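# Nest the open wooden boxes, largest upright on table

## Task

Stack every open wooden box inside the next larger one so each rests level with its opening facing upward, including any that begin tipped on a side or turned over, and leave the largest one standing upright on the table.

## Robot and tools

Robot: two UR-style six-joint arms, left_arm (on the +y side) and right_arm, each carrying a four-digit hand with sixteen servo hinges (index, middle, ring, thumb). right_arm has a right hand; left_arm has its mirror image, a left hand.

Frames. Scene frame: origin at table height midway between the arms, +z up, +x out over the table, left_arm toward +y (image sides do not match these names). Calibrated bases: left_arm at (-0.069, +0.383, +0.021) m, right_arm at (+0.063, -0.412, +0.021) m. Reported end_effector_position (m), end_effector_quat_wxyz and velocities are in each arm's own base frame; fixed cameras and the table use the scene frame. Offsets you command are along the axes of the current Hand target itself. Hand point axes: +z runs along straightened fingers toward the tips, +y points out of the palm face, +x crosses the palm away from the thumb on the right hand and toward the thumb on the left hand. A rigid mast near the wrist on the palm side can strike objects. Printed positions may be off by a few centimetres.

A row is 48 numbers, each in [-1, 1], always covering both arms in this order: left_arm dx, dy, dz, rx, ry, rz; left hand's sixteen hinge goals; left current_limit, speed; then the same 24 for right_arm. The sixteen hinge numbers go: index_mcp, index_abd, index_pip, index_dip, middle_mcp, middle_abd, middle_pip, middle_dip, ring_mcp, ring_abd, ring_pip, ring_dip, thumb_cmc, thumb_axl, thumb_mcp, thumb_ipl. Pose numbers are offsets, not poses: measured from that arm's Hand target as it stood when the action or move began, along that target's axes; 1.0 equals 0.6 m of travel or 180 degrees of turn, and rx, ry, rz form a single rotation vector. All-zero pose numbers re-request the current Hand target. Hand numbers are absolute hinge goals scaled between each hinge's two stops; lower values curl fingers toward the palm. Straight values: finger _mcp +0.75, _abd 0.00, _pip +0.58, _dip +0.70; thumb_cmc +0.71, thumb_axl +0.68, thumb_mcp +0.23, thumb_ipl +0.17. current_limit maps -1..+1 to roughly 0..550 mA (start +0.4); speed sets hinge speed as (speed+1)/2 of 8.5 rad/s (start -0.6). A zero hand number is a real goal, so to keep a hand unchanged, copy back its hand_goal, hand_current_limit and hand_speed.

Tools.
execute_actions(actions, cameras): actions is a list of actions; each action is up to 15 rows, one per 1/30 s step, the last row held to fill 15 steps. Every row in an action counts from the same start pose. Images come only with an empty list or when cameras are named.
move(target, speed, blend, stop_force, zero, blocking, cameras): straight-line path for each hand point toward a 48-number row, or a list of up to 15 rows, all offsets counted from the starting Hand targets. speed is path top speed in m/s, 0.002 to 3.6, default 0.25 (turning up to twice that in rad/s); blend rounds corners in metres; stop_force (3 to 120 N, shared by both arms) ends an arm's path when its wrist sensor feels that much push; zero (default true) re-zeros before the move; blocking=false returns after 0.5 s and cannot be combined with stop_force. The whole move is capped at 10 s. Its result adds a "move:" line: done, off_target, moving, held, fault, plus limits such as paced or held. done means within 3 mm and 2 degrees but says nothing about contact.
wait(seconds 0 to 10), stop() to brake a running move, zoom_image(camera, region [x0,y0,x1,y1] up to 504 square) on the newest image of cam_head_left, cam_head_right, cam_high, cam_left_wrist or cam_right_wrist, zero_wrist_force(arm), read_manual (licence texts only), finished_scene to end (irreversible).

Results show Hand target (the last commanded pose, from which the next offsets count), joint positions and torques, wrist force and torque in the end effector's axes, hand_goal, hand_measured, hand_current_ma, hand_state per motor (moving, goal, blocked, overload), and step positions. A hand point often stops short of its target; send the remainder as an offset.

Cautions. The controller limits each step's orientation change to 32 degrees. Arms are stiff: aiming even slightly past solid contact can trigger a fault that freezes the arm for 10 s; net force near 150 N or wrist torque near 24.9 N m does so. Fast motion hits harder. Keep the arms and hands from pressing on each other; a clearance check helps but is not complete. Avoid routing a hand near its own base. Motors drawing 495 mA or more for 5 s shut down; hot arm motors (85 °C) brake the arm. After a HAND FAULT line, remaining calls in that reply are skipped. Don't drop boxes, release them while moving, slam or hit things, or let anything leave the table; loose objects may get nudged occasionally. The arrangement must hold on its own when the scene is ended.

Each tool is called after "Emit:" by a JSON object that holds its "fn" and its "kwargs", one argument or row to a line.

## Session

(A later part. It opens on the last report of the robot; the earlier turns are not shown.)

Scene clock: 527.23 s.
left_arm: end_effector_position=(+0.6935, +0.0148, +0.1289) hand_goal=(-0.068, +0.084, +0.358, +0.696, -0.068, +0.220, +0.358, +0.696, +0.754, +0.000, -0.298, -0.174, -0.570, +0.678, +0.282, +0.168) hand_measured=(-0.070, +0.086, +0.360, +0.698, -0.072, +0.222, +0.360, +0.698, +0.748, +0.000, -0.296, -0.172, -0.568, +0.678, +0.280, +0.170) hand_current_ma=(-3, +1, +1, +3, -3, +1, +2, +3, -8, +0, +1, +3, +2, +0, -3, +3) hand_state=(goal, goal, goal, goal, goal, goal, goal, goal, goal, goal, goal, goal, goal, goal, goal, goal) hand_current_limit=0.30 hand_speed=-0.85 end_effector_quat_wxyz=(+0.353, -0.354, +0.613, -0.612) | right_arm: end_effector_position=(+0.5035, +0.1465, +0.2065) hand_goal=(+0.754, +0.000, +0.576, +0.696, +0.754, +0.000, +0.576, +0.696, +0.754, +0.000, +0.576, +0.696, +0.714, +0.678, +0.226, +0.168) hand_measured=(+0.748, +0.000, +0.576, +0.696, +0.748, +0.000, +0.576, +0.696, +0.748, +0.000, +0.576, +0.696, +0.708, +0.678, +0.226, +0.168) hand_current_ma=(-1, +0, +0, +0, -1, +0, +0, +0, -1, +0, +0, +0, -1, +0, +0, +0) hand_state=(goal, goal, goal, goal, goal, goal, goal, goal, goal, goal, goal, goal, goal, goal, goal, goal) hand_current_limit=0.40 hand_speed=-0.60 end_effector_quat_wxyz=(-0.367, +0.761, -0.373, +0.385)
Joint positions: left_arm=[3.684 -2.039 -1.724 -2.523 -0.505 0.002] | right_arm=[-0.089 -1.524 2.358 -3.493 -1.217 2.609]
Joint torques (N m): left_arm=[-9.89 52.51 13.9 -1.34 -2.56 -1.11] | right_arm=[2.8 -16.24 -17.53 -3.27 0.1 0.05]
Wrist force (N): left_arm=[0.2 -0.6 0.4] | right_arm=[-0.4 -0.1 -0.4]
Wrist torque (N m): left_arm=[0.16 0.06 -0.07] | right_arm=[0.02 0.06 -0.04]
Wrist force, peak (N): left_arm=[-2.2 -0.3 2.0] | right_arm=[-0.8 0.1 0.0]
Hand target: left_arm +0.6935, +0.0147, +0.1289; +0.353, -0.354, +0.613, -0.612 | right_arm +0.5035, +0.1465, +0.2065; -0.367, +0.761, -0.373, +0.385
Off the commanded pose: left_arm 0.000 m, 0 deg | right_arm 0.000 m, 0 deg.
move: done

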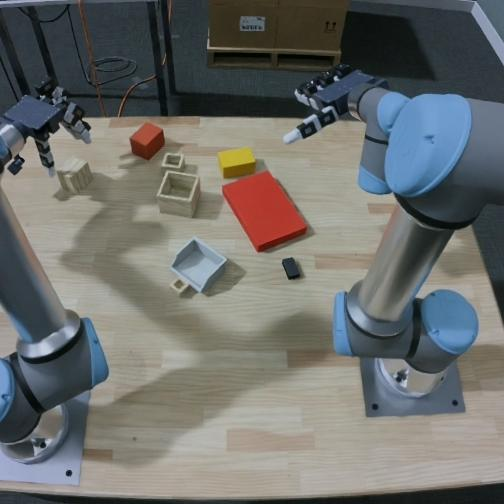

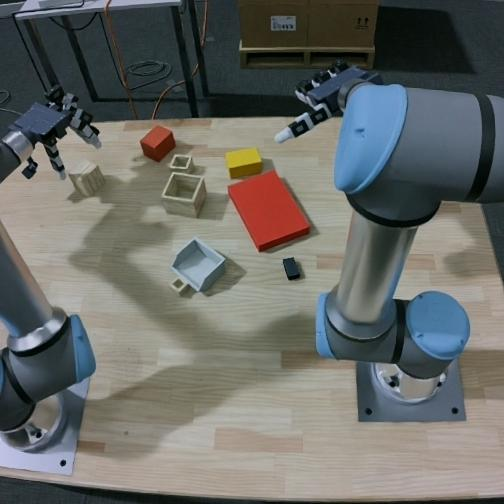

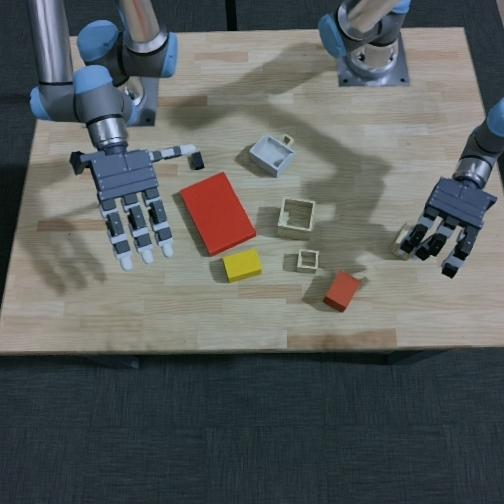

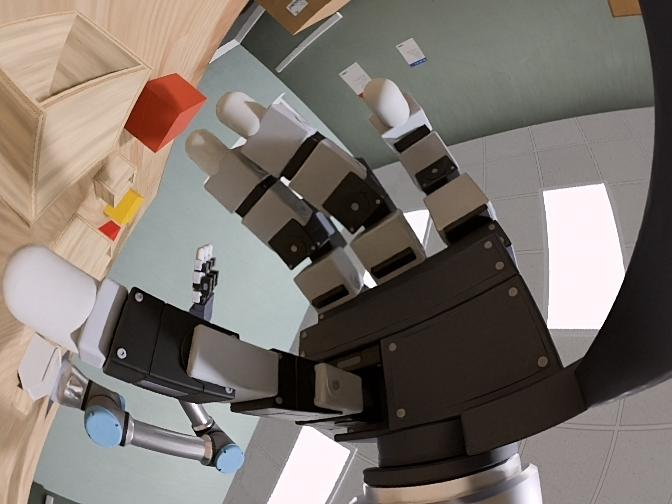

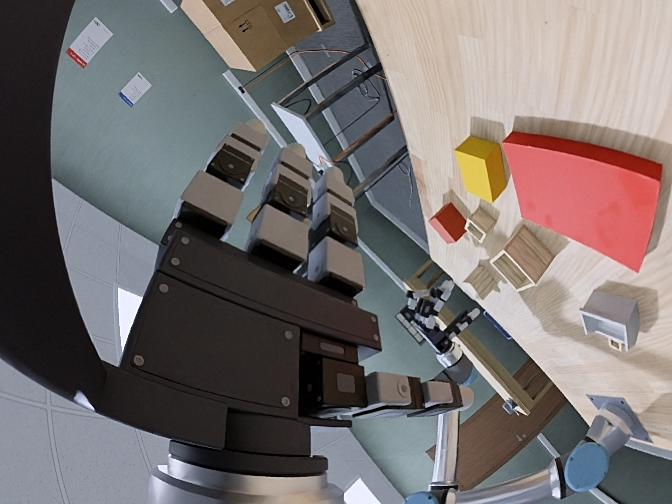

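Emit:
{"fn": "zoom_image", "kwargs": {
  "camera": "cam_left_wrist",
  "region": [0, 0, 260, 260]
}}

Scaled by 1.938 from the camera's 672x504 image, which has a finer 960x720 frame.

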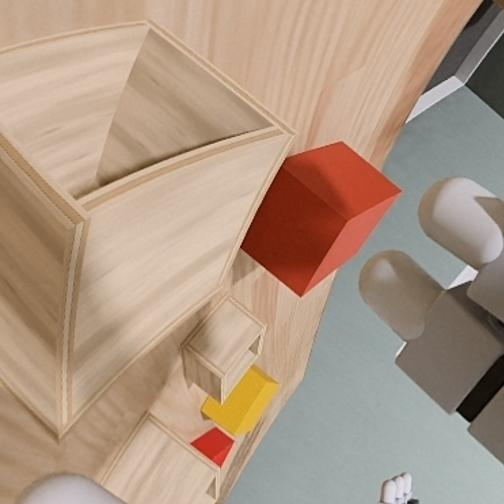

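Emit:
{"fn": "move", "kwargs": {
  "target": [0,0.1167,0,0,0,0,-0.0685,0.083,0.358,0.696,-0.0685,0.22,0.358,0.696,0.754,0,-0.299,-0.174,-0.571,0.678,0.281,0.168,0.3,-0.85,0,0,0,0,0,0,0.754,0,0.576,0.696,0.754,0,0.576,0.696,0.754,0,0.576,0.696,0.714,0.678,0.226,0.168,0.4,-0.6],
  "speed": 0.1,
  "stop_force": 10
}}

Emit:
{"fn": "move", "kwargs": {
  "target": [
    [0,0,0,0,0,0,-0.26,0.083,0.358,0.696,-0.26,0.22,0.358,0.696,0.754,0,-0.299,-0.174,-0.571,0.678,0.11,0.168,0.3,-0.85,0,0,0,0,0,0,0.754,0,0.576,0.696,0.754,0,0.576,0.696,0.754,0,0.576,0.696,0.714,0.678,0.226,0.168,0.4,-0.6],
    [0,0,0,0,0,0,-0.31,0.083,0.358,0.696,-0.30,0.22,0.358,0.696,0.754,0,-0.299,-0.174,-0.571,0.678,0.0,0.168,0.3,-0.85,0,0,0,0,0,0,0.754,0,0.576,0.696,0.754,0,0.576,0.696,0.754,0,0.576,0.696,0.714,0.678,0.226,0.168,0.4,-0.6]
  ],
  "cameras": ["cam_left_wrist","cam_high"]
}}

Scene clock: 551.47 s.
left_arm: end_effector_position=(+0.6934, +0.0147, +0.0589) hand_goal=(-0.068, +0.084, +0.358, +0.696, -0.068, +0.220, +0.358, +0.696, +0.754, +0.000, -0.298, -0.174, -0.570, +0.678, +0.282, +0.168) hand_measured=(-0.072, +0.086, +0.360, +0.698, -0.072, +0.222, +0.360, +0.698, +0.748, +0.000, -0.296, -0.172, -0.568, +0.678, +0.280, +0.170) hand_current_ma=(-4, +1, +1, +3, -4, +1, +2, +3, -9, +0, +1, +3, +2, +0, -3, +3) hand_state=(goal, goal, goal, goal, goal, goal, goal, goal, goal, goal, goal, goal, goal, goal, goal, goal) hand_current_limit=0.30 hand_speed=-0.85 end_effector_quat_wxyz=(+0.353, -0.354, +0.613, -0.612) | right_arm: end_effector_position=(+0.5035, +0.1465, +0.2065) hand_goal=(+0.754, +0.000, +0.576, +0.696, +0.754, +0.000, +0.576, +0.696, +0.754, +0.000, +0.576, +0.696, +0.714, +0.678, +0.226, +0.168) hand_measured=(+0.748, +0.000, +0.576, +0.696, +0.748, +0.000, +0.576, +0.696, +0.748, +0.000, +0.576, +0.696, +0.708, +0.678, +0.226, +0.168) hand_current_ma=(-1, +0, +0, +0, -1, +0, +0, +0, -1, +0, +0, +0, -1, +0, +0, +0) hand_state=(goal, goal, goal, goal, goal, goal, goal, goal, goal, goal, goal, goal, goal, goal, goal, goal) hand_current_limit=0.40 hand_speed=-0.60 end_effector_quat_wxyz=(-0.367, +0.761, -0.373, +0.385)
Joint positions: left_arm=[3.684 -2.146 -1.773 -2.366 -0.505 0.001] | right_arm=[-0.089 -1.524 2.358 -3.493 -1.217 2.609]
Joint torques (N m): left_arm=[8.27 53.39 25.76 1.54 0.19 2.12] | right_arm=[3.07 -16.35 -17.97 -3.27 0.17 0.14]
Wrist force (N): left_arm=[-0.1 -0.8 0.4] | right_arm=[-0.4 -0.2 -0.1]
Wrist torque (N m): left_arm=[0.14 0.09 0.04] | right_arm=[-0.01 0.05 -0.04]
Wrist force, peak (N): left_arm=[0.2 -2.2 0.3] | right_arm=[-0.6 0.1 -0.4]
Hand target: left_arm +0.6934, +0.0147, +0.0589; +0.353, -0.354, +0.613, -0.612 | right_arm +0.5035, +0.1465, +0.2065; -0.367, +0.761, -0.373, +0.385
Off the commanded pose: left_arm 0.000 m, 0 deg | right_arm 0.000 m, 0 deg.
move: done

Scene clock: 552.57 s.
left_arm: end_effector_position=(+0.6934, +0.0147, +0.0589) hand_goal=(-0.310, +0.084, +0.358, +0.696, -0.300, +0.220, +0.358, +0.696, +0.754, +0.000, -0.298, -0.174, -0.570, +0.678, +0.000, +0.168) hand_measured=(-0.238, +0.086, +0.374, +0.700, -0.232, +0.222, +0.374, +0.698, +0.748, +0.000, -0.296, -0.172, -0.568, +0.678, +0.172, +0.182) hand_current_ma=(+231, +1, +29, +4, +220, +1, +29, +3, -9, +0, +1, +3, +2, +0, +358, +38) hand_state=(blocked, goal, goal, goal, blocked, goal, goal, goal, goal, goal, goal, goal, goal, goal, blocked, goal) hand_current_limit=0.30 hand_speed=-0.85 end_effector_quat_wxyz=(+0.353, -0.354, +0.613, -0.612) | right_arm: end_effector_position=(+0.5035, +0.1465, +0.2065) hand_goal=(+0.754, +0.000, +0.576, +0.696, +0.754, +0.000, +0.576, +0.696, +0.754, +0.000, +0.576, +0.696, +0.714, +0.678, +0.226, +0.168) hand_measured=(+0.748, +0.000, +0.576, +0.696, +0.748, +0.000, +0.576, +0.696, +0.748, +0.000, +0.576, +0.696, +0.708, +0.678, +0.226, +0.168) hand_current_ma=(-1, +0, +0, +0, -1, +0, +0, +0, -1, +0, +0, +0, -1, +0, +0, +0) hand_state=(goal, goal, goal, goal, goal, goal, goal, goal, goal, goal, goal, goal, goal, goal, goal, goal) hand_current_limit=0.40 hand_speed=-0.60 end_effector_quat_wxyz=(-0.367, +0.761, -0.373, +0.385)
Joint positions: left_arm=[3.684 -2.146 -1.773 -2.366 -0.505 0.001] | right_arm=[-0.089 -1.524 2.358 -3.493 -1.217 2.609]
Joint torques (N m): left_arm=[8.98 47.54 22.12 2.34 -1.53 2.16] | right_arm=[3.42 -16.16 -17.56 -3.29 0.16 0.16]
Wrist force (N): left_arm=[0.3 -5.0 1.5] | right_arm=[-0.2 -0.1 -0.1]
Wrist torque (N m): left_arm=[-0.09 0.02 -0.01] | right_arm=[0.00 0.03 -0.02]
Wrist force, peak (N): left_arm=[0.0 -5.6 1.7] | right_arm=[-0.5 0.3 0.0]
Hand target: left_arm +0.6934, +0.0147, +0.0589; +0.353, -0.354, +0.613, -0.612 | right_arm +0.5035, +0.1465, +0.2065; -0.367, +0.761, -0.373, +0.385
Off the commanded pose: left_arm 0.000 m, 0 deg | right_arm 0.000 m, 0 deg.
move: done
Images, in order (width x height): cam_high 504x504, cam_left_wrist 672x504.

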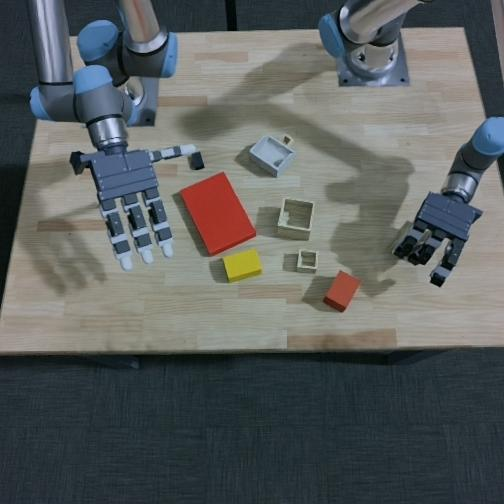

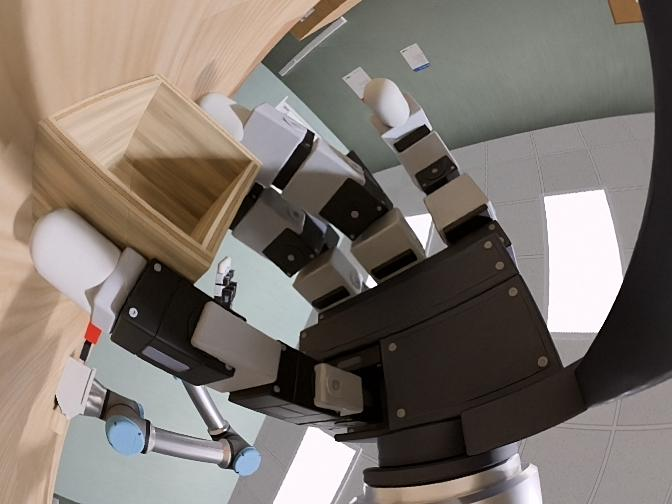

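Emit:
{"fn": "move", "kwargs": {
  "target": [
    [0,-0.15,0,0,0,0,-0.31,0.083,0.358,0.696,-0.30,0.22,0.358,0.696,0.754,0,-0.299,-0.174,-0.571,0.678,0.0,0.168,0.3,-0.85,0,0,0,0,0,0,0.754,0,0.576,0.696,0.754,0,0.576,0.696,0.754,0,0.576,0.696,0.714,0.678,0.226,0.168,0.4,-0.6],
    [0.0975,-0.2,-0.0103,0,0,0.5,-0.31,0.083,0.358,0.696,-0.30,0.22,0.358,0.696,0.754,0,-0.299,-0.174,-0.571,0.678,0.0,0.168,0.3,-0.85,0,0,0,0,0,0,0.754,0,0.576,0.696,0.754,0,0.576,0.696,0.754,0,0.576,0.696,0.714,0.678,0.226,0.168,0.4,-0.6]
  ],
  "speed": [0.15,0.25],
  "blend": 0.02,
  "cameras": ["cam_left_wrist","cam_high","cam_head_right"]
}}

Scene clock: 564.60 s.
left_arm: end_effector_position=(+0.6589, -0.0330, +0.1788) hand_goal=(-0.310, +0.084, +0.358, +0.696, -0.300, +0.220, +0.358, +0.696, +0.754, +0.000, -0.298, -0.174, -0.570, +0.678, +0.000, +0.168) hand_measured=(-0.244, +0.086, +0.376, +0.702, -0.238, +0.222, +0.374, +0.698, +0.752, +0.000, -0.296, -0.172, -0.562, +0.678, +0.172, +0.188) hand_current_ma=(+208, +2, +33, +6, +187, +1, +31, +3, -2, +0, +1, +3, +12, +0, +358, +62) hand_state=(blocked, goal, goal, goal, blocked, goal, goal, goal, goal, goal, goal, goal, goal, goal, blocked, blocked) hand_current_limit=0.30 hand_speed=-0.85 end_effector_quat_wxyz=(+0.683, +0.183, +0.683, -0.183) | right_arm: end_effector_position=(+0.5035, +0.1465, +0.2065) hand_goal=(+0.754, +0.000, +0.576, +0.696, +0.754, +0.000, +0.576, +0.696, +0.754, +0.000, +0.576, +0.696, +0.714, +0.678, +0.226, +0.168) hand_measured=(+0.748, +0.000, +0.576, +0.696, +0.748, +0.000, +0.576, +0.696, +0.748, +0.000, +0.576, +0.696, +0.708, +0.678, +0.226, +0.168) hand_current_ma=(-1, +0, +0, +0, -1, +0, +0, +0, -1, +0, +0, +0, -1, +0, +0, +0) hand_state=(goal, goal, goal, goal, goal, goal, goal, goal, goal, goal, goal, goal, goal, goal, goal, goal) hand_current_limit=0.40 hand_speed=-0.60 end_effector_quat_wxyz=(-0.367, +0.761, -0.373, +0.385)
Joint positions: left_arm=[3.486 -1.838 -2.066 -2.381 -0.702 1.571] | right_arm=[-0.089 -1.524 2.358 -3.493 -1.217 2.609]
Joint torques (N m): left_arm=[10.22 34.44 24.94 -0.47 2.17 2.13] | right_arm=[3.15 -15.68 -17.59 -3.4 0.15 -0.05]
Wrist force (N): left_arm=[-1.2 0.0 2.0] | right_arm=[-0.2 -0.1 0.1]
Wrist torque (N m): left_arm=[0.11 0.32 -0.04] | right_arm=[-0.02 0.02 -0.03]
Wrist force, peak (N): left_arm=[0.2 -5.9 1.6] | right_arm=[-0.6 -0.4 -0.1]
Hand target: left_arm +0.6589, -0.0329, +0.1789; +0.683, +0.183, +0.683, -0.183 | right_arm +0.5035, +0.1465, +0.2065; -0.367, +0.761, -0.373, +0.385
Off the commanded pose: left_arm 0.000 m, 0 deg | right_arm 0.000 m, 0 deg.
move: done
Images, in order (width x height): cam_head_right 504x504, cam_high 504x504, cam_left_wrist 672x504.

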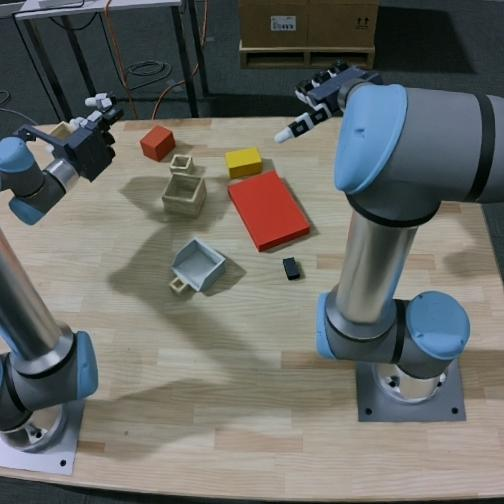

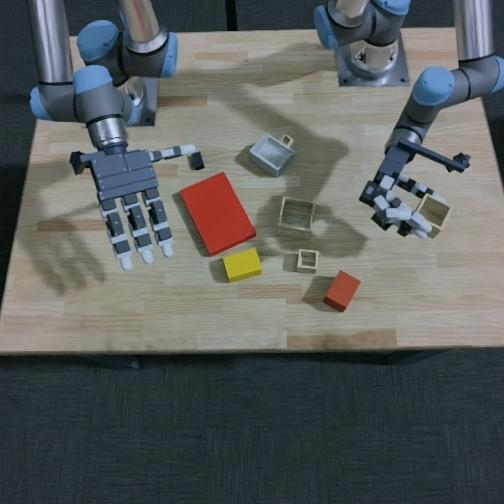

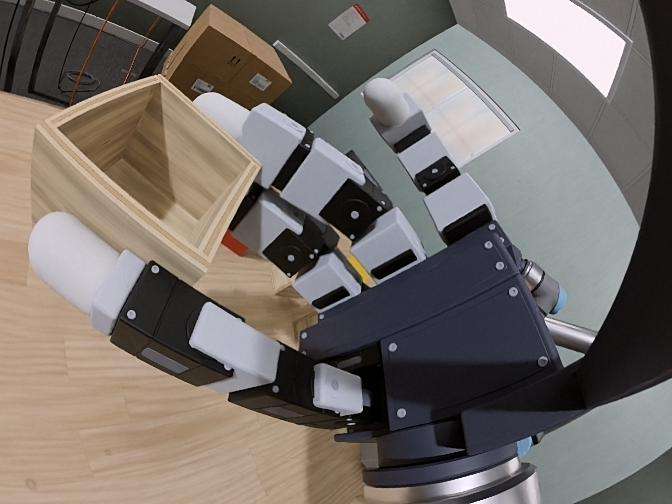

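Emit:
{"fn": "move", "kwargs": {
  "target": [
    [0.2417,0,0,0,0,0,-0.31,0.083,0.358,0.696,-0.30,0.22,0.358,0.696,0.754,0,-0.299,-0.174,-0.571,0.678,0.0,0.168,0.3,-0.85,0,0,0,0,0,0,0.754,0,0.576,0.696,0.754,0,0.576,0.696,0.754,0,0.576,0.696,0.714,0.678,0.226,0.168,0.4,-0.6],
    [0.2600,0,0,0,0,0,-0.31,0.083,0.358,0.696,-0.30,0.22,0.358,0.696,0.754,0,-0.299,-0.174,-0.571,0.678,0.0,0.168,0.3,-0.85,0,0,0,0,0,0,0.754,0,0.576,0.696,0.754,0,0.576,0.696,0.754,0,0.576,0.696,0.714,0.678,0.226,0.168,0.4,-0.6]
  ],
  "speed": [0.15,0.02],
  "stop_force": 4,
  "cameras": ["cam_left_wrist","cam_high"]
}}

Scene clock: 571.93 s.
left_arm: end_effector_position=(+0.6588, -0.0329, +0.0229) hand_goal=(-0.310, +0.084, +0.358, +0.696, -0.300, +0.220, +0.358, +0.696, +0.754, +0.000, -0.298, -0.174, -0.570, +0.678, +0.000, +0.168) hand_measured=(-0.244, +0.074, +0.376, +0.702, -0.240, +0.216, +0.376, +0.698, +0.752, +0.000, -0.296, -0.172, -0.586, +0.678, +0.172, +0.188) hand_current_ma=(+208, -13, +34, +7, +187, -3, +32, +3, -2, +0, +1, +3, -31, -1, +358, +62) hand_state=(blocked, goal, goal, goal, blocked, goal, goal, goal, goal, goal, goal, goal, goal, goal, blocked, blocked) hand_current_limit=0.30 hand_speed=-0.85 end_effector_quat_wxyz=(+0.683, +0.183, +0.683, -0.183) | right_arm: end_effector_position=(+0.5035, +0.1465, +0.2065) hand_goal=(+0.754, +0.000, +0.576, +0.696, +0.754, +0.000, +0.576, +0.696, +0.754, +0.000, +0.576, +0.696, +0.714, +0.678, +0.226, +0.168) hand_measured=(+0.748, +0.000, +0.576, +0.696, +0.748, +0.000, +0.576, +0.696, +0.748, +0.000, +0.576, +0.696, +0.708, +0.678, +0.226, +0.168) hand_current_ma=(-1, +0, +0, +0, -1, +0, +0, +0, -1, +0, +0, +0, -1, +0, +0, +0) hand_state=(goal, goal, goal, goal, goal, goal, goal, goal, goal, goal, goal, goal, goal, goal, goal, goal) hand_current_limit=0.40 hand_speed=-0.60 end_effector_quat_wxyz=(-0.367, +0.761, -0.373, +0.385)
Joint positions: left_arm=[3.487 -2.191 -2.132 -1.962 -0.702 1.572] | right_arm=[-0.089 -1.524 2.358 -3.493 -1.217 2.609]
Joint torques (N m): left_arm=[-9.61 45.81 7.69 -0.93 -1.65 2.47] | right_arm=[3.39 -15.53 -17.73 -3.37 0.19 0.01]
Wrist force (N): left_arm=[-3.9 0.2 1.8] | right_arm=[-0.2 0.0 -0.1]
Wrist torque (N m): left_arm=[0.07 0.50 0.01] | right_arm=[0.00 0.03 -0.03]
Wrist force, peak (N): left_arm=[-5.5 0.4 1.1] | right_arm=[-0.6 -0.3 0.1]
Hand target: left_arm +0.6587, -0.0329, +0.0229; +0.683, +0.183, +0.683, -0.183 | right_arm +0.5035, +0.1465, +0.2065; -0.367, +0.761, -0.373, +0.385
Off the commanded pose: left_arm 0.000 m, 0 deg | right_arm 0.000 m, 0 deg.
move: done
Images, in order (width x height): cam_high 504x504, cam_left_wrist 672x504.

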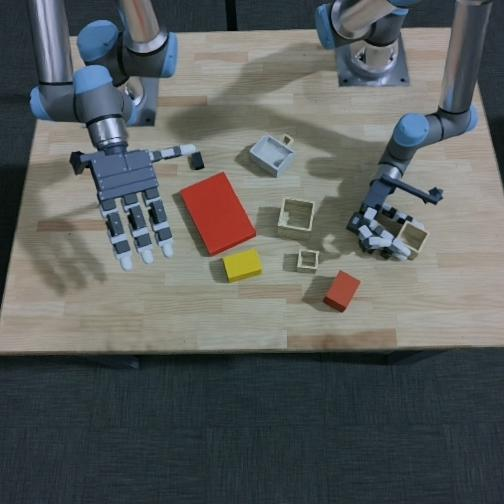

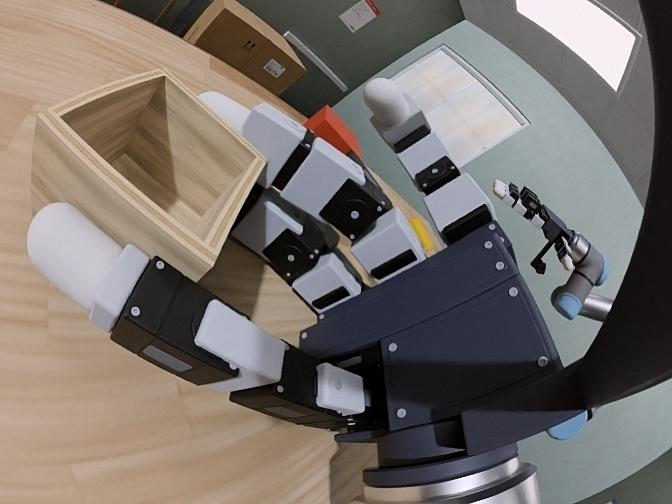

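Emit:
{"fn": "move", "kwargs": {
  "target": [
    [0,0,0,0,0,0,-0.0685,0.083,0.358,0.696,-0.0685,0.22,0.358,0.696,0.754,0,-0.299,-0.174,-0.571,0.678,0.281,0.168,0.3,-0.85,0,0,0,0,0,0,0.754,0,0.576,0.696,0.754,0,0.576,0.696,0.754,0,0.576,0.696,0.714,0.678,0.226,0.168,0.4,-0.6],
    [-0.25,0,0,0,0,0,-0.0685,0.083,0.358,0.696,-0.0685,0.22,0.358,0.696,0.754,0,-0.299,-0.174,-0.571,0.678,0.281,0.168,0.3,-0.85,0,0,0,0,0,0,0.754,0,0.576,0.696,0.754,0,0.576,0.696,0.754,0,0.576,0.696,0.714,0.678,0.226,0.168,0.4,-0.6]
  ],
  "speed": 0.15,
  "cameras": ["all"]
}}

Emit:
{"fn": "zoom_image", "kwargs": {
  "camera": "cam_high",
  "region": [260, 170, 460, 300]
}}

Emit:
{"fn": "zoom_image", "kwargs": {
  "camera": "cam_left_wrist",
  "region": [0, 140, 260, 400]
}}

Scene clock: 613.73 s.
left_arm: end_effector_position=(+0.6590, -0.0329, +0.1730) hand_goal=(-0.068, +0.084, +0.358, +0.696, -0.068, +0.220, +0.358, +0.696, +0.754, +0.000, -0.298, -0.174, -0.570, +0.678, +0.282, +0.168) hand_measured=(-0.070, +0.086, +0.358, +0.698, -0.070, +0.222, +0.362, +0.698, +0.752, +0.000, -0.296, -0.172, -0.562, +0.678, +0.280, +0.170) hand_current_ma=(-2, +1, +1, +2, -3, +1, +3, +3, -2, +0, +1, +3, +11, -1, -3, +3) hand_state=(goal, goal, goal, goal, goal, goal, goal, goal, goal, goal, goal, goal, goal, goal, goal, goal) hand_current_limit=0.30 hand_speed=-0.85 end_effector_quat_wxyz=(+0.683, +0.183, +0.683, -0.183) | right_arm: end_effector_position=(+0.5035, +0.1465, +0.2065) hand_goal=(+0.754, +0.000, +0.576, +0.696, +0.754, +0.000, +0.576, +0.696, +0.754, +0.000, +0.576, +0.696, +0.714, +0.678, +0.226, +0.168) hand_measured=(+0.748, +0.000, +0.576, +0.696, +0.748, +0.000, +0.576, +0.696, +0.748, +0.000, +0.576, +0.696, +0.708, +0.678, +0.226, +0.168) hand_current_ma=(-1, +0, +0, +0, -1, +0, +0, +0, -1, +0, +0, +0, -1, +0, +0, +0) hand_state=(goal, goal, goal, goal, goal, goal, goal, goal, goal, goal, goal, goal, goal, goal, goal, goal) hand_current_limit=0.40 hand_speed=-0.60 end_effector_quat_wxyz=(-0.367, +0.761, -0.373, +0.385)
Joint positions: left_arm=[3.486 -1.849 -2.071 -2.364 -0.702 1.572] | right_arm=[-0.089 -1.524 2.358 -3.493 -1.217 2.609]
Joint torques (N m): left_arm=[7 25.88 9.59 1.22 2 0.59] | right_arm=[3.66 -15.62 -17.25 -3.47 -0.01 0.03]
Wrist force (N): left_arm=[-1.6 -0.1 1.9] | right_arm=[-0.3 0.1 0.1]
Wrist torque (N m): left_arm=[0.10 0.34 -0.16] | right_arm=[0.00 0.03 -0.03]
Wrist force, peak (N): left_arm=[-3.9 0.6 1.5] | right_arm=[-0.8 0.2 -0.1]
Hand target: left_arm +0.6589, -0.0329, +0.1729; +0.683, +0.183, +0.683, -0.183 | right_arm +0.5035, +0.1465, +0.2065; -0.367, +0.761, -0.373, +0.385
Off the commanded pose: left_arm 0.000 m, 0 deg | right_arm 0.000 m, 0 deg.
move: done

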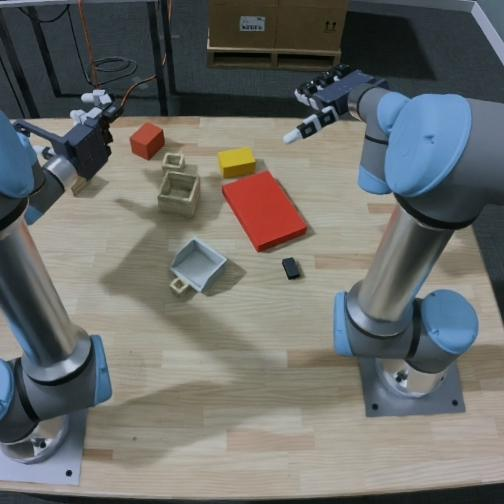

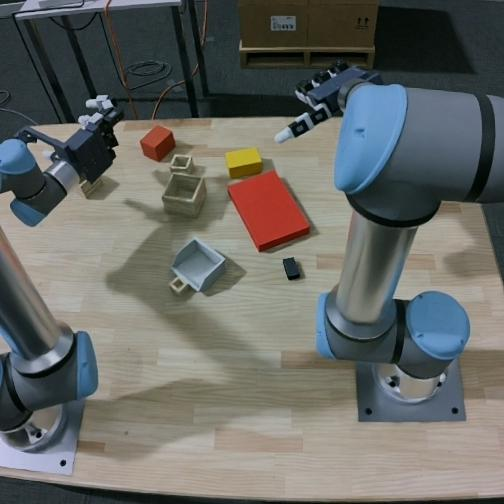

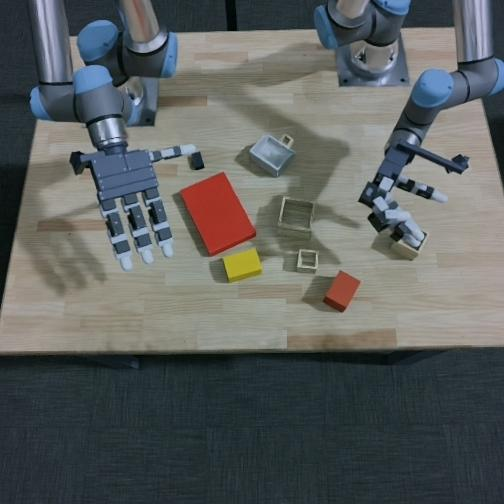

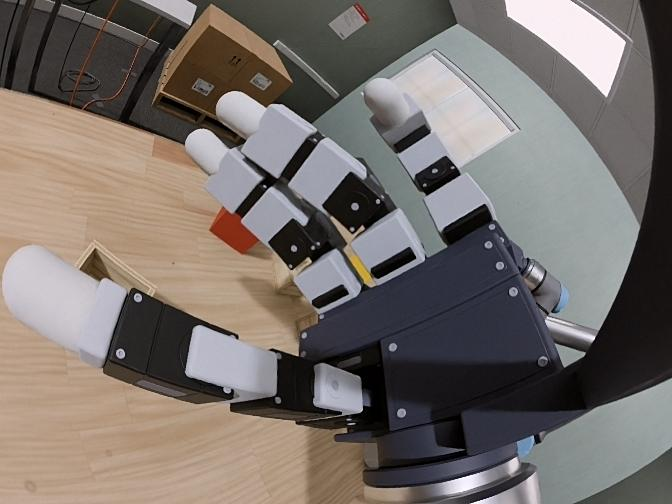

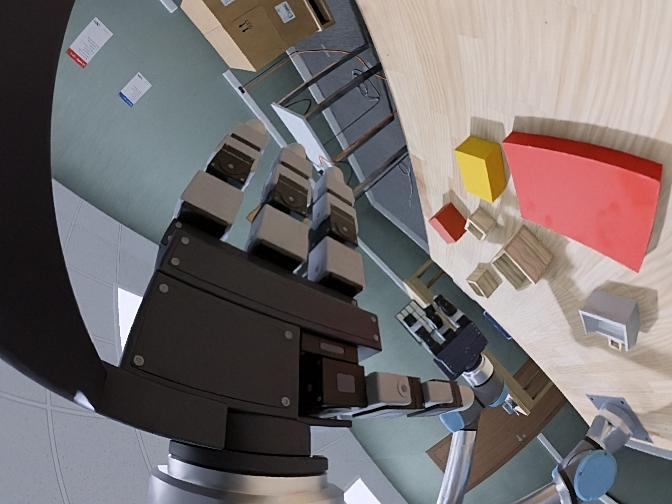

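Scaled by 2.520 from the camera's 504x504 image, which has a finer 720x720 frame.

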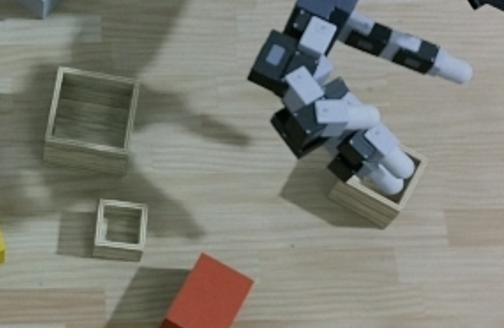

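Scaled by 1.938 from the camera's 672x504 image, which has a finer 960x720 frame.

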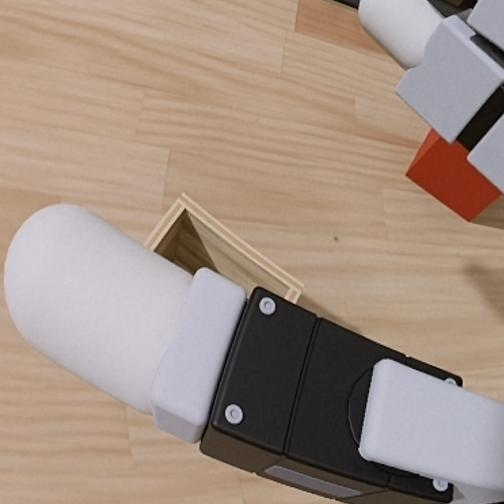

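Emit:
{"fn": "move", "kwargs": {
  "target": [-0.01,0.0962,0.0092,0,0,-0.5,-0.66,-0.1,0.679,0.812,0.754,0,0.576,0.696,0.754,0,-0.299,-0.174,-0.571,0.678,-0.25,0.6,0.3,-0.7,0,0,0,0,0,0,0.754,0,0.576,0.696,0.754,0,0.576,0.696,0.754,0,0.576,0.696,0.714,0.678,0.226,0.168,0.4,-0.6],
  "speed": 0.3,
  "cameras": ["all"]
}}

Emit:
{"fn": "zoom_image", "kwargs": {
  "camera": "cam_left_wrist",
  "region": [0, 0, 300, 300]
}}

Scene clock: 630.53 s.
left_arm: end_effector_position=(+0.6926, +0.0144, +0.1788) hand_goal=(-0.660, -0.100, +0.680, +0.812, +0.754, +0.000, +0.576, +0.696, +0.754, +0.000, -0.298, -0.174, -0.570, +0.678, -0.250, +0.600) hand_measured=(-0.658, -0.096, +0.678, +0.810, +0.744, +0.004, +0.572, +0.698, +0.748, +0.000, -0.296, -0.172, -0.568, +0.678, -0.246, +0.598) hand_current_ma=(+3, +4, -3, -3, -18, +3, -4, +2, -8, +0, +1, +3, +2, +0, +6, -3) hand_state=(goal, goal, goal, goal, goal, goal, goal, goal, goal, goal, goal, goal, goal, goal, goal, goal) hand_current_limit=0.30 hand_speed=-0.70 end_effector_quat_wxyz=(+0.353, -0.354, +0.613, -0.612) | right_arm: end_effector_position=(+0.5035, +0.1465, +0.2065) hand_goal=(+0.754, +0.000, +0.576, +0.696, +0.754, +0.000, +0.576, +0.696, +0.754, +0.000, +0.576, +0.696, +0.714, +0.678, +0.226, +0.168) hand_measured=(+0.748, +0.000, +0.576, +0.696, +0.748, +0.000, +0.576, +0.696, +0.748, +0.000, +0.576, +0.696, +0.708, +0.678, +0.226, +0.168) hand_current_ma=(-1, +0, +0, +0, -1, +0, +0, +0, -1, +0, +0, +0, -1, +0, +0, +0) hand_state=(goal, goal, goal, goal, goal, goal, goal, goal, goal, goal, goal, goal, goal, goal, goal, goal) hand_current_limit=0.40 hand_speed=-0.60 end_effector_quat_wxyz=(-0.367, +0.761, -0.373, +0.385)
Joint positions: left_arm=[3.684 -1.973 -1.673 -2.639 -0.505 0.002] | right_arm=[-0.089 -1.524 2.358 -3.493 -1.217 2.609]
Joint torques (N m): left_arm=[-9.75 48.62 15.89 -1.05 -2.49 -1.37] | right_arm=[3.58 -14.78 -17.31 -3.55 0.05 0.07]
Wrist force (N): left_arm=[0.1 -1.0 0.3] | right_arm=[-0.5 0.0 -0.1]
Wrist torque (N m): left_arm=[0.11 0.08 -0.09] | right_arm=[0.01 0.07 -0.05]
Wrist force, peak (N): left_arm=[-2.3 0.1 1.8] | right_arm=[-0.7 0.2 -0.1]
Hand target: left_arm +0.6926, +0.0143, +0.1789; +0.353, -0.354, +0.613, -0.612 | right_arm +0.5035, +0.1465, +0.2065; -0.367, +0.761, -0.373, +0.385
Off the commanded pose: left_arm 0.000 m, 0 deg | right_arm 0.000 m, 0 deg.
move: done

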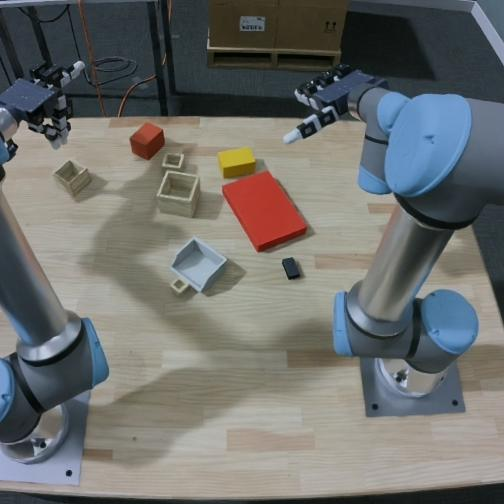

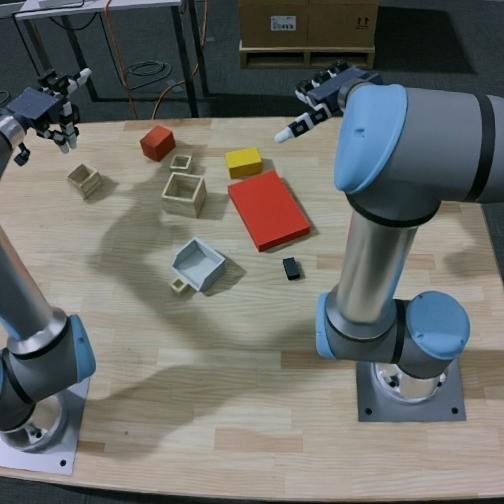

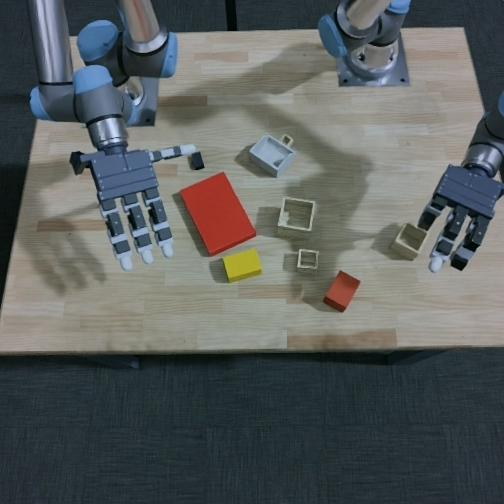

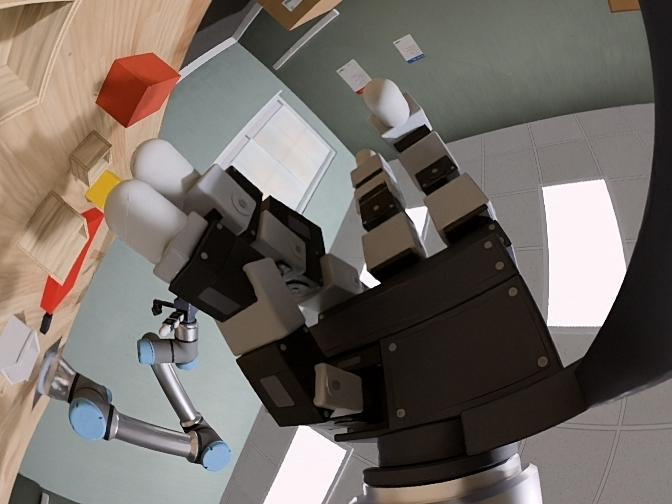

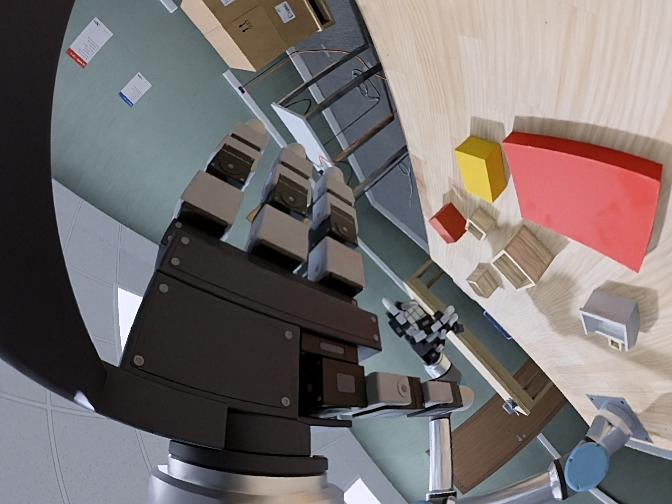

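Scaled by 1.680 from the camera's 672x504 image, which has a finer 960x720 frame.

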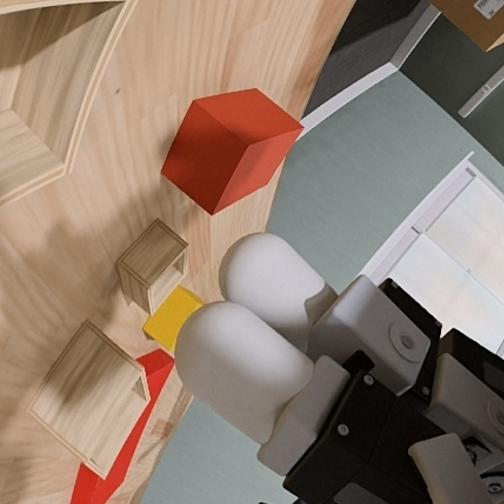

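Emit:
{"fn": "move", "kwargs": {
  "target": [0,0.1083,0,0,0,0,-0.66,-0.1,0.679,0.812,0.754,0,0.576,0.696,0.754,0,-0.299,-0.174,-0.571,0.678,-0.25,0.6,0.3,-0.7,0,0,0,0,0,0,0.754,0,0.576,0.696,0.754,0,0.576,0.696,0.754,0,0.576,0.696,0.714,0.678,0.226,0.168,0.4,-0.6],
  "speed": 0.2,
  "cameras": ["all"]
}}

Emit:
{"fn": "zoom_image", "kwargs": {
  "camera": "cam_left_wrist",
  "region": [0, 0, 300, 300]
}}

Emit:
{"fn": "zoom_image", "kwargs": {
  "camera": "cam_high",
  "region": [370, 180, 504, 300]
}}

Emit:
{"fn": "zoom_image", "kwargs": {
  "camera": "cam_head_right",
  "region": [20, 60, 140, 220]
}}

Scene clock: 653.30 s.
left_arm: end_effector_position=(+0.6924, +0.0143, +0.1139) hand_goal=(-0.660, -0.100, +0.680, +0.812, +0.754, +0.000, +0.576, +0.696, +0.754, +0.000, -0.298, -0.174, -0.570, +0.678, -0.250, +0.600) hand_measured=(-0.658, -0.096, +0.678, +0.810, +0.744, +0.004, +0.572, +0.698, +0.748, +0.000, -0.296, -0.172, -0.568, +0.678, -0.246, +0.598) hand_current_ma=(+3, +4, -3, -3, -18, +3, -4, +2, -9, +0, +1, +3, +2, +0, +6, -3) hand_state=(goal, goal, goal, goal, goal, goal, goal, goal, goal, goal, goal, goal, goal, goal, goal, goal) hand_current_limit=0.30 hand_speed=-0.70 end_effector_quat_wxyz=(+0.353, -0.354, +0.613, -0.612) | right_arm: end_effector_position=(+0.5035, +0.1465, +0.2065) hand_goal=(+0.754, +0.000, +0.576, +0.696, +0.754, +0.000, +0.576, +0.696, +0.754, +0.000, +0.576, +0.696, +0.714, +0.678, +0.226, +0.168) hand_measured=(+0.748, +0.000, +0.576, +0.696, +0.748, +0.000, +0.576, +0.696, +0.748, +0.000, +0.576, +0.696, +0.708, +0.678, +0.226, +0.168) hand_current_ma=(-1, +0, +0, +0, -1, +0, +0, +0, -1, +0, +0, +0, -1, +0, +0, +0) hand_state=(goal, goal, goal, goal, goal, goal, goal, goal, goal, goal, goal, goal, goal, goal, goal, goal) hand_current_limit=0.40 hand_speed=-0.60 end_effector_quat_wxyz=(-0.367, +0.761, -0.373, +0.385)
Joint positions: left_arm=[3.684 -2.058 -1.74 -2.488 -0.505 0.001] | right_arm=[-0.089 -1.524 2.358 -3.493 -1.217 2.609]
Joint torques (N m): left_arm=[6.22 47.02 25.58 -0.26 0.78 0.28] | right_arm=[3.78 -14.43 -16.96 -3.5 0.02 0.08]
Wrist force (N): left_arm=[0.1 -0.6 0.3] | right_arm=[-0.3 0.2 -0.2]
Wrist torque (N m): left_arm=[0.16 0.08 0.07] | right_arm=[0.04 0.03 -0.02]
Wrist force, peak (N): left_arm=[0.2 -2.6 0.4] | right_arm=[-0.7 0.1 -0.2]
Hand target: left_arm +0.6925, +0.0143, +0.1139; +0.353, -0.354, +0.613, -0.612 | right_arm +0.5035, +0.1465, +0.2065; -0.367, +0.761, -0.373, +0.385
Off the commanded pose: left_arm 0.000 m, 0 deg | right_arm 0.000 m, 0 deg.
move: done

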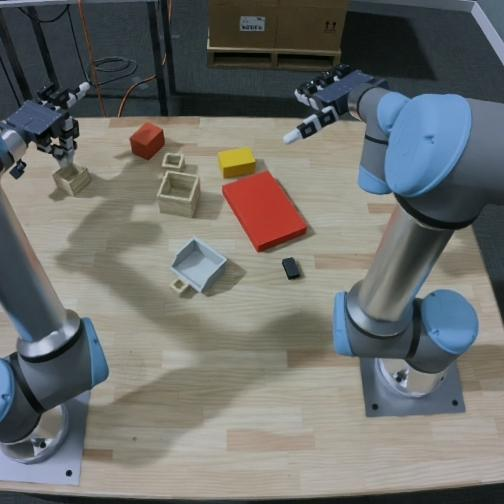

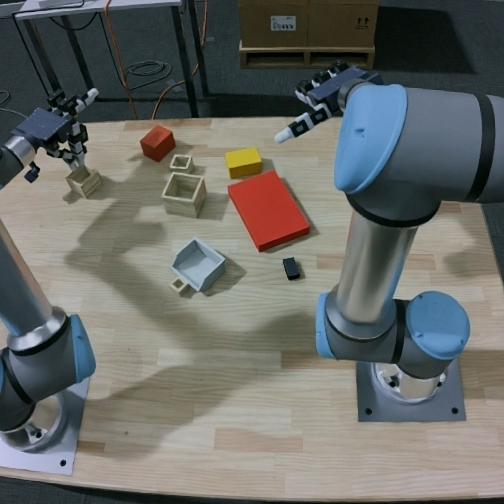

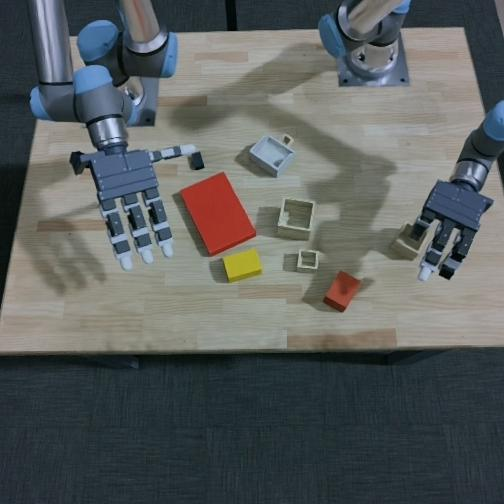

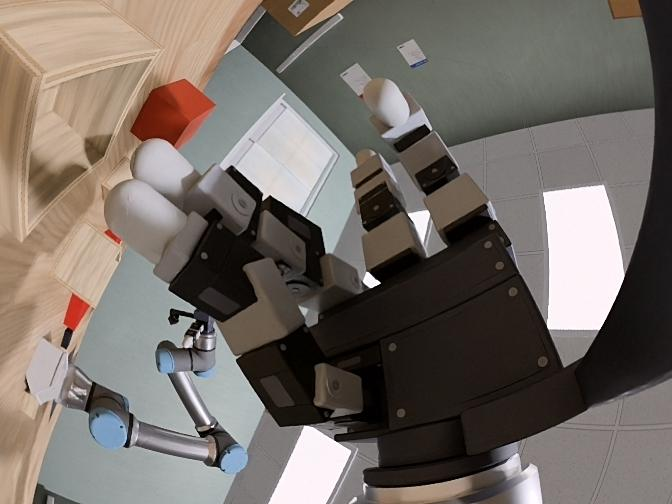

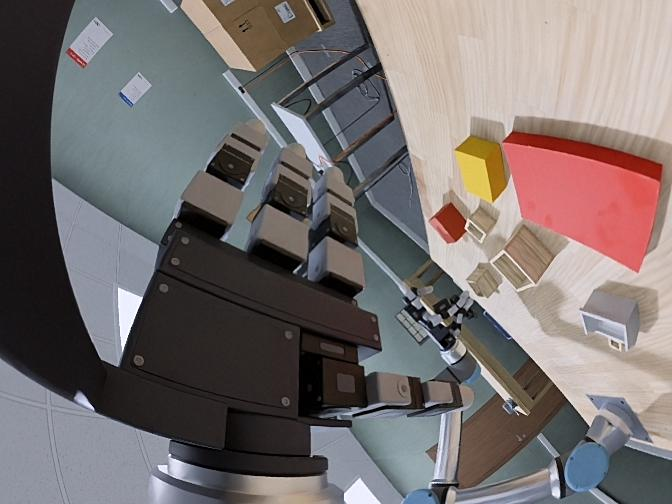

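Scaled by 1.680 from the camera's 672x504 image, which has a finer 960x720 frame.

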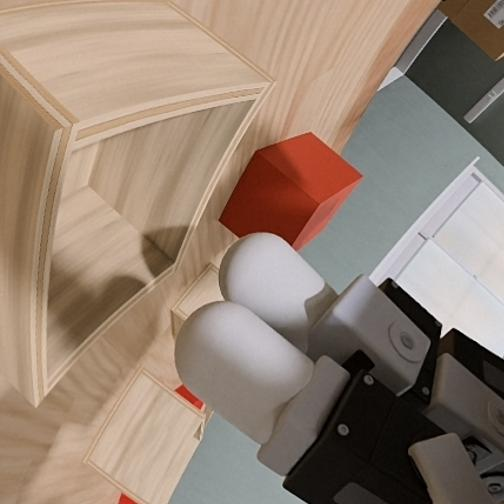

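Scaled by 3.761 from the camera's 504x504 image, which has a finer 720x720 frame.

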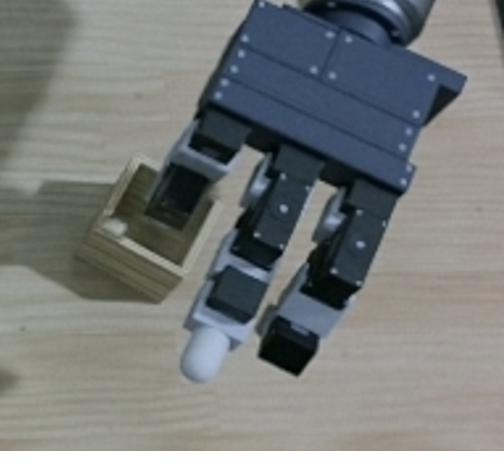

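Scaled by 3.150 from the camera's 504x504 image, which has a finer 720x720 frame.

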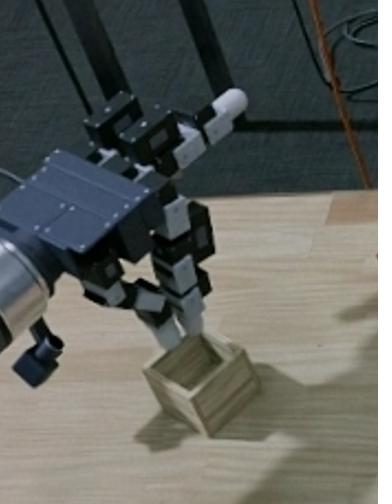

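Emit:
{"fn": "zoom_image", "kwargs": {
  "camera": "cam_high",
  "region": [385, 210, 445, 270]
}}

Emit:
{"fn": "zoom_image", "kwargs": {
  "camera": "cam_head_right",
  "region": [55, 150, 115, 210]
}}

Emit:
{"fn": "zoom_image", "kwargs": {
  "camera": "cam_head_left",
  "region": [40, 140, 110, 210]
}}

Scaled by 8.400 from the camera's 504x504 image, which has a finer 720x720 frame.

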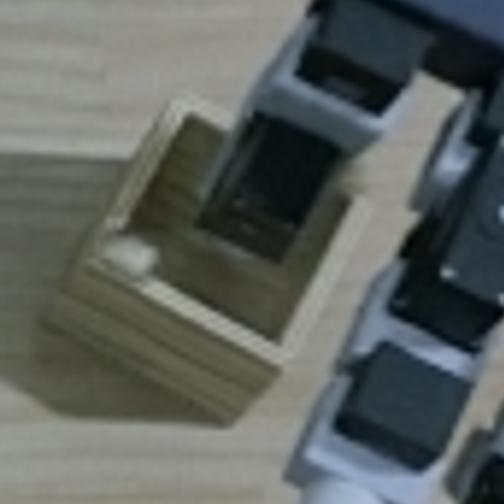

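Scaled by 8.400 from the camera's 504x504 image, which has a finer 720x720 frame.

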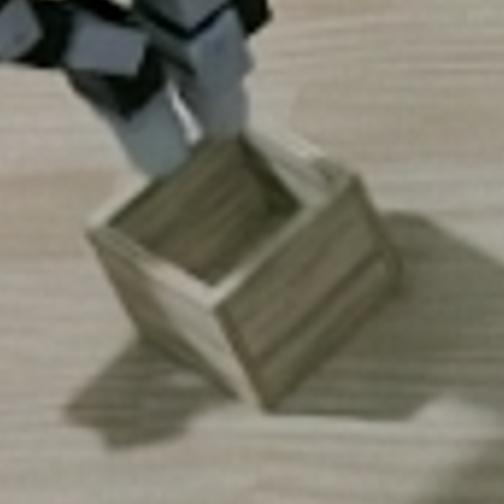

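Scaled by 7.200 from the camera's 504x504 image, which has a finer 720x720 frame.

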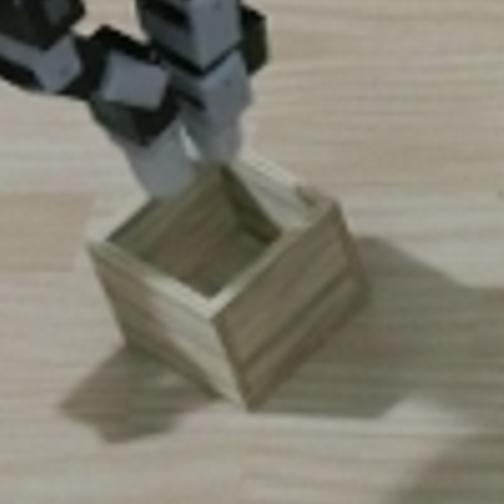

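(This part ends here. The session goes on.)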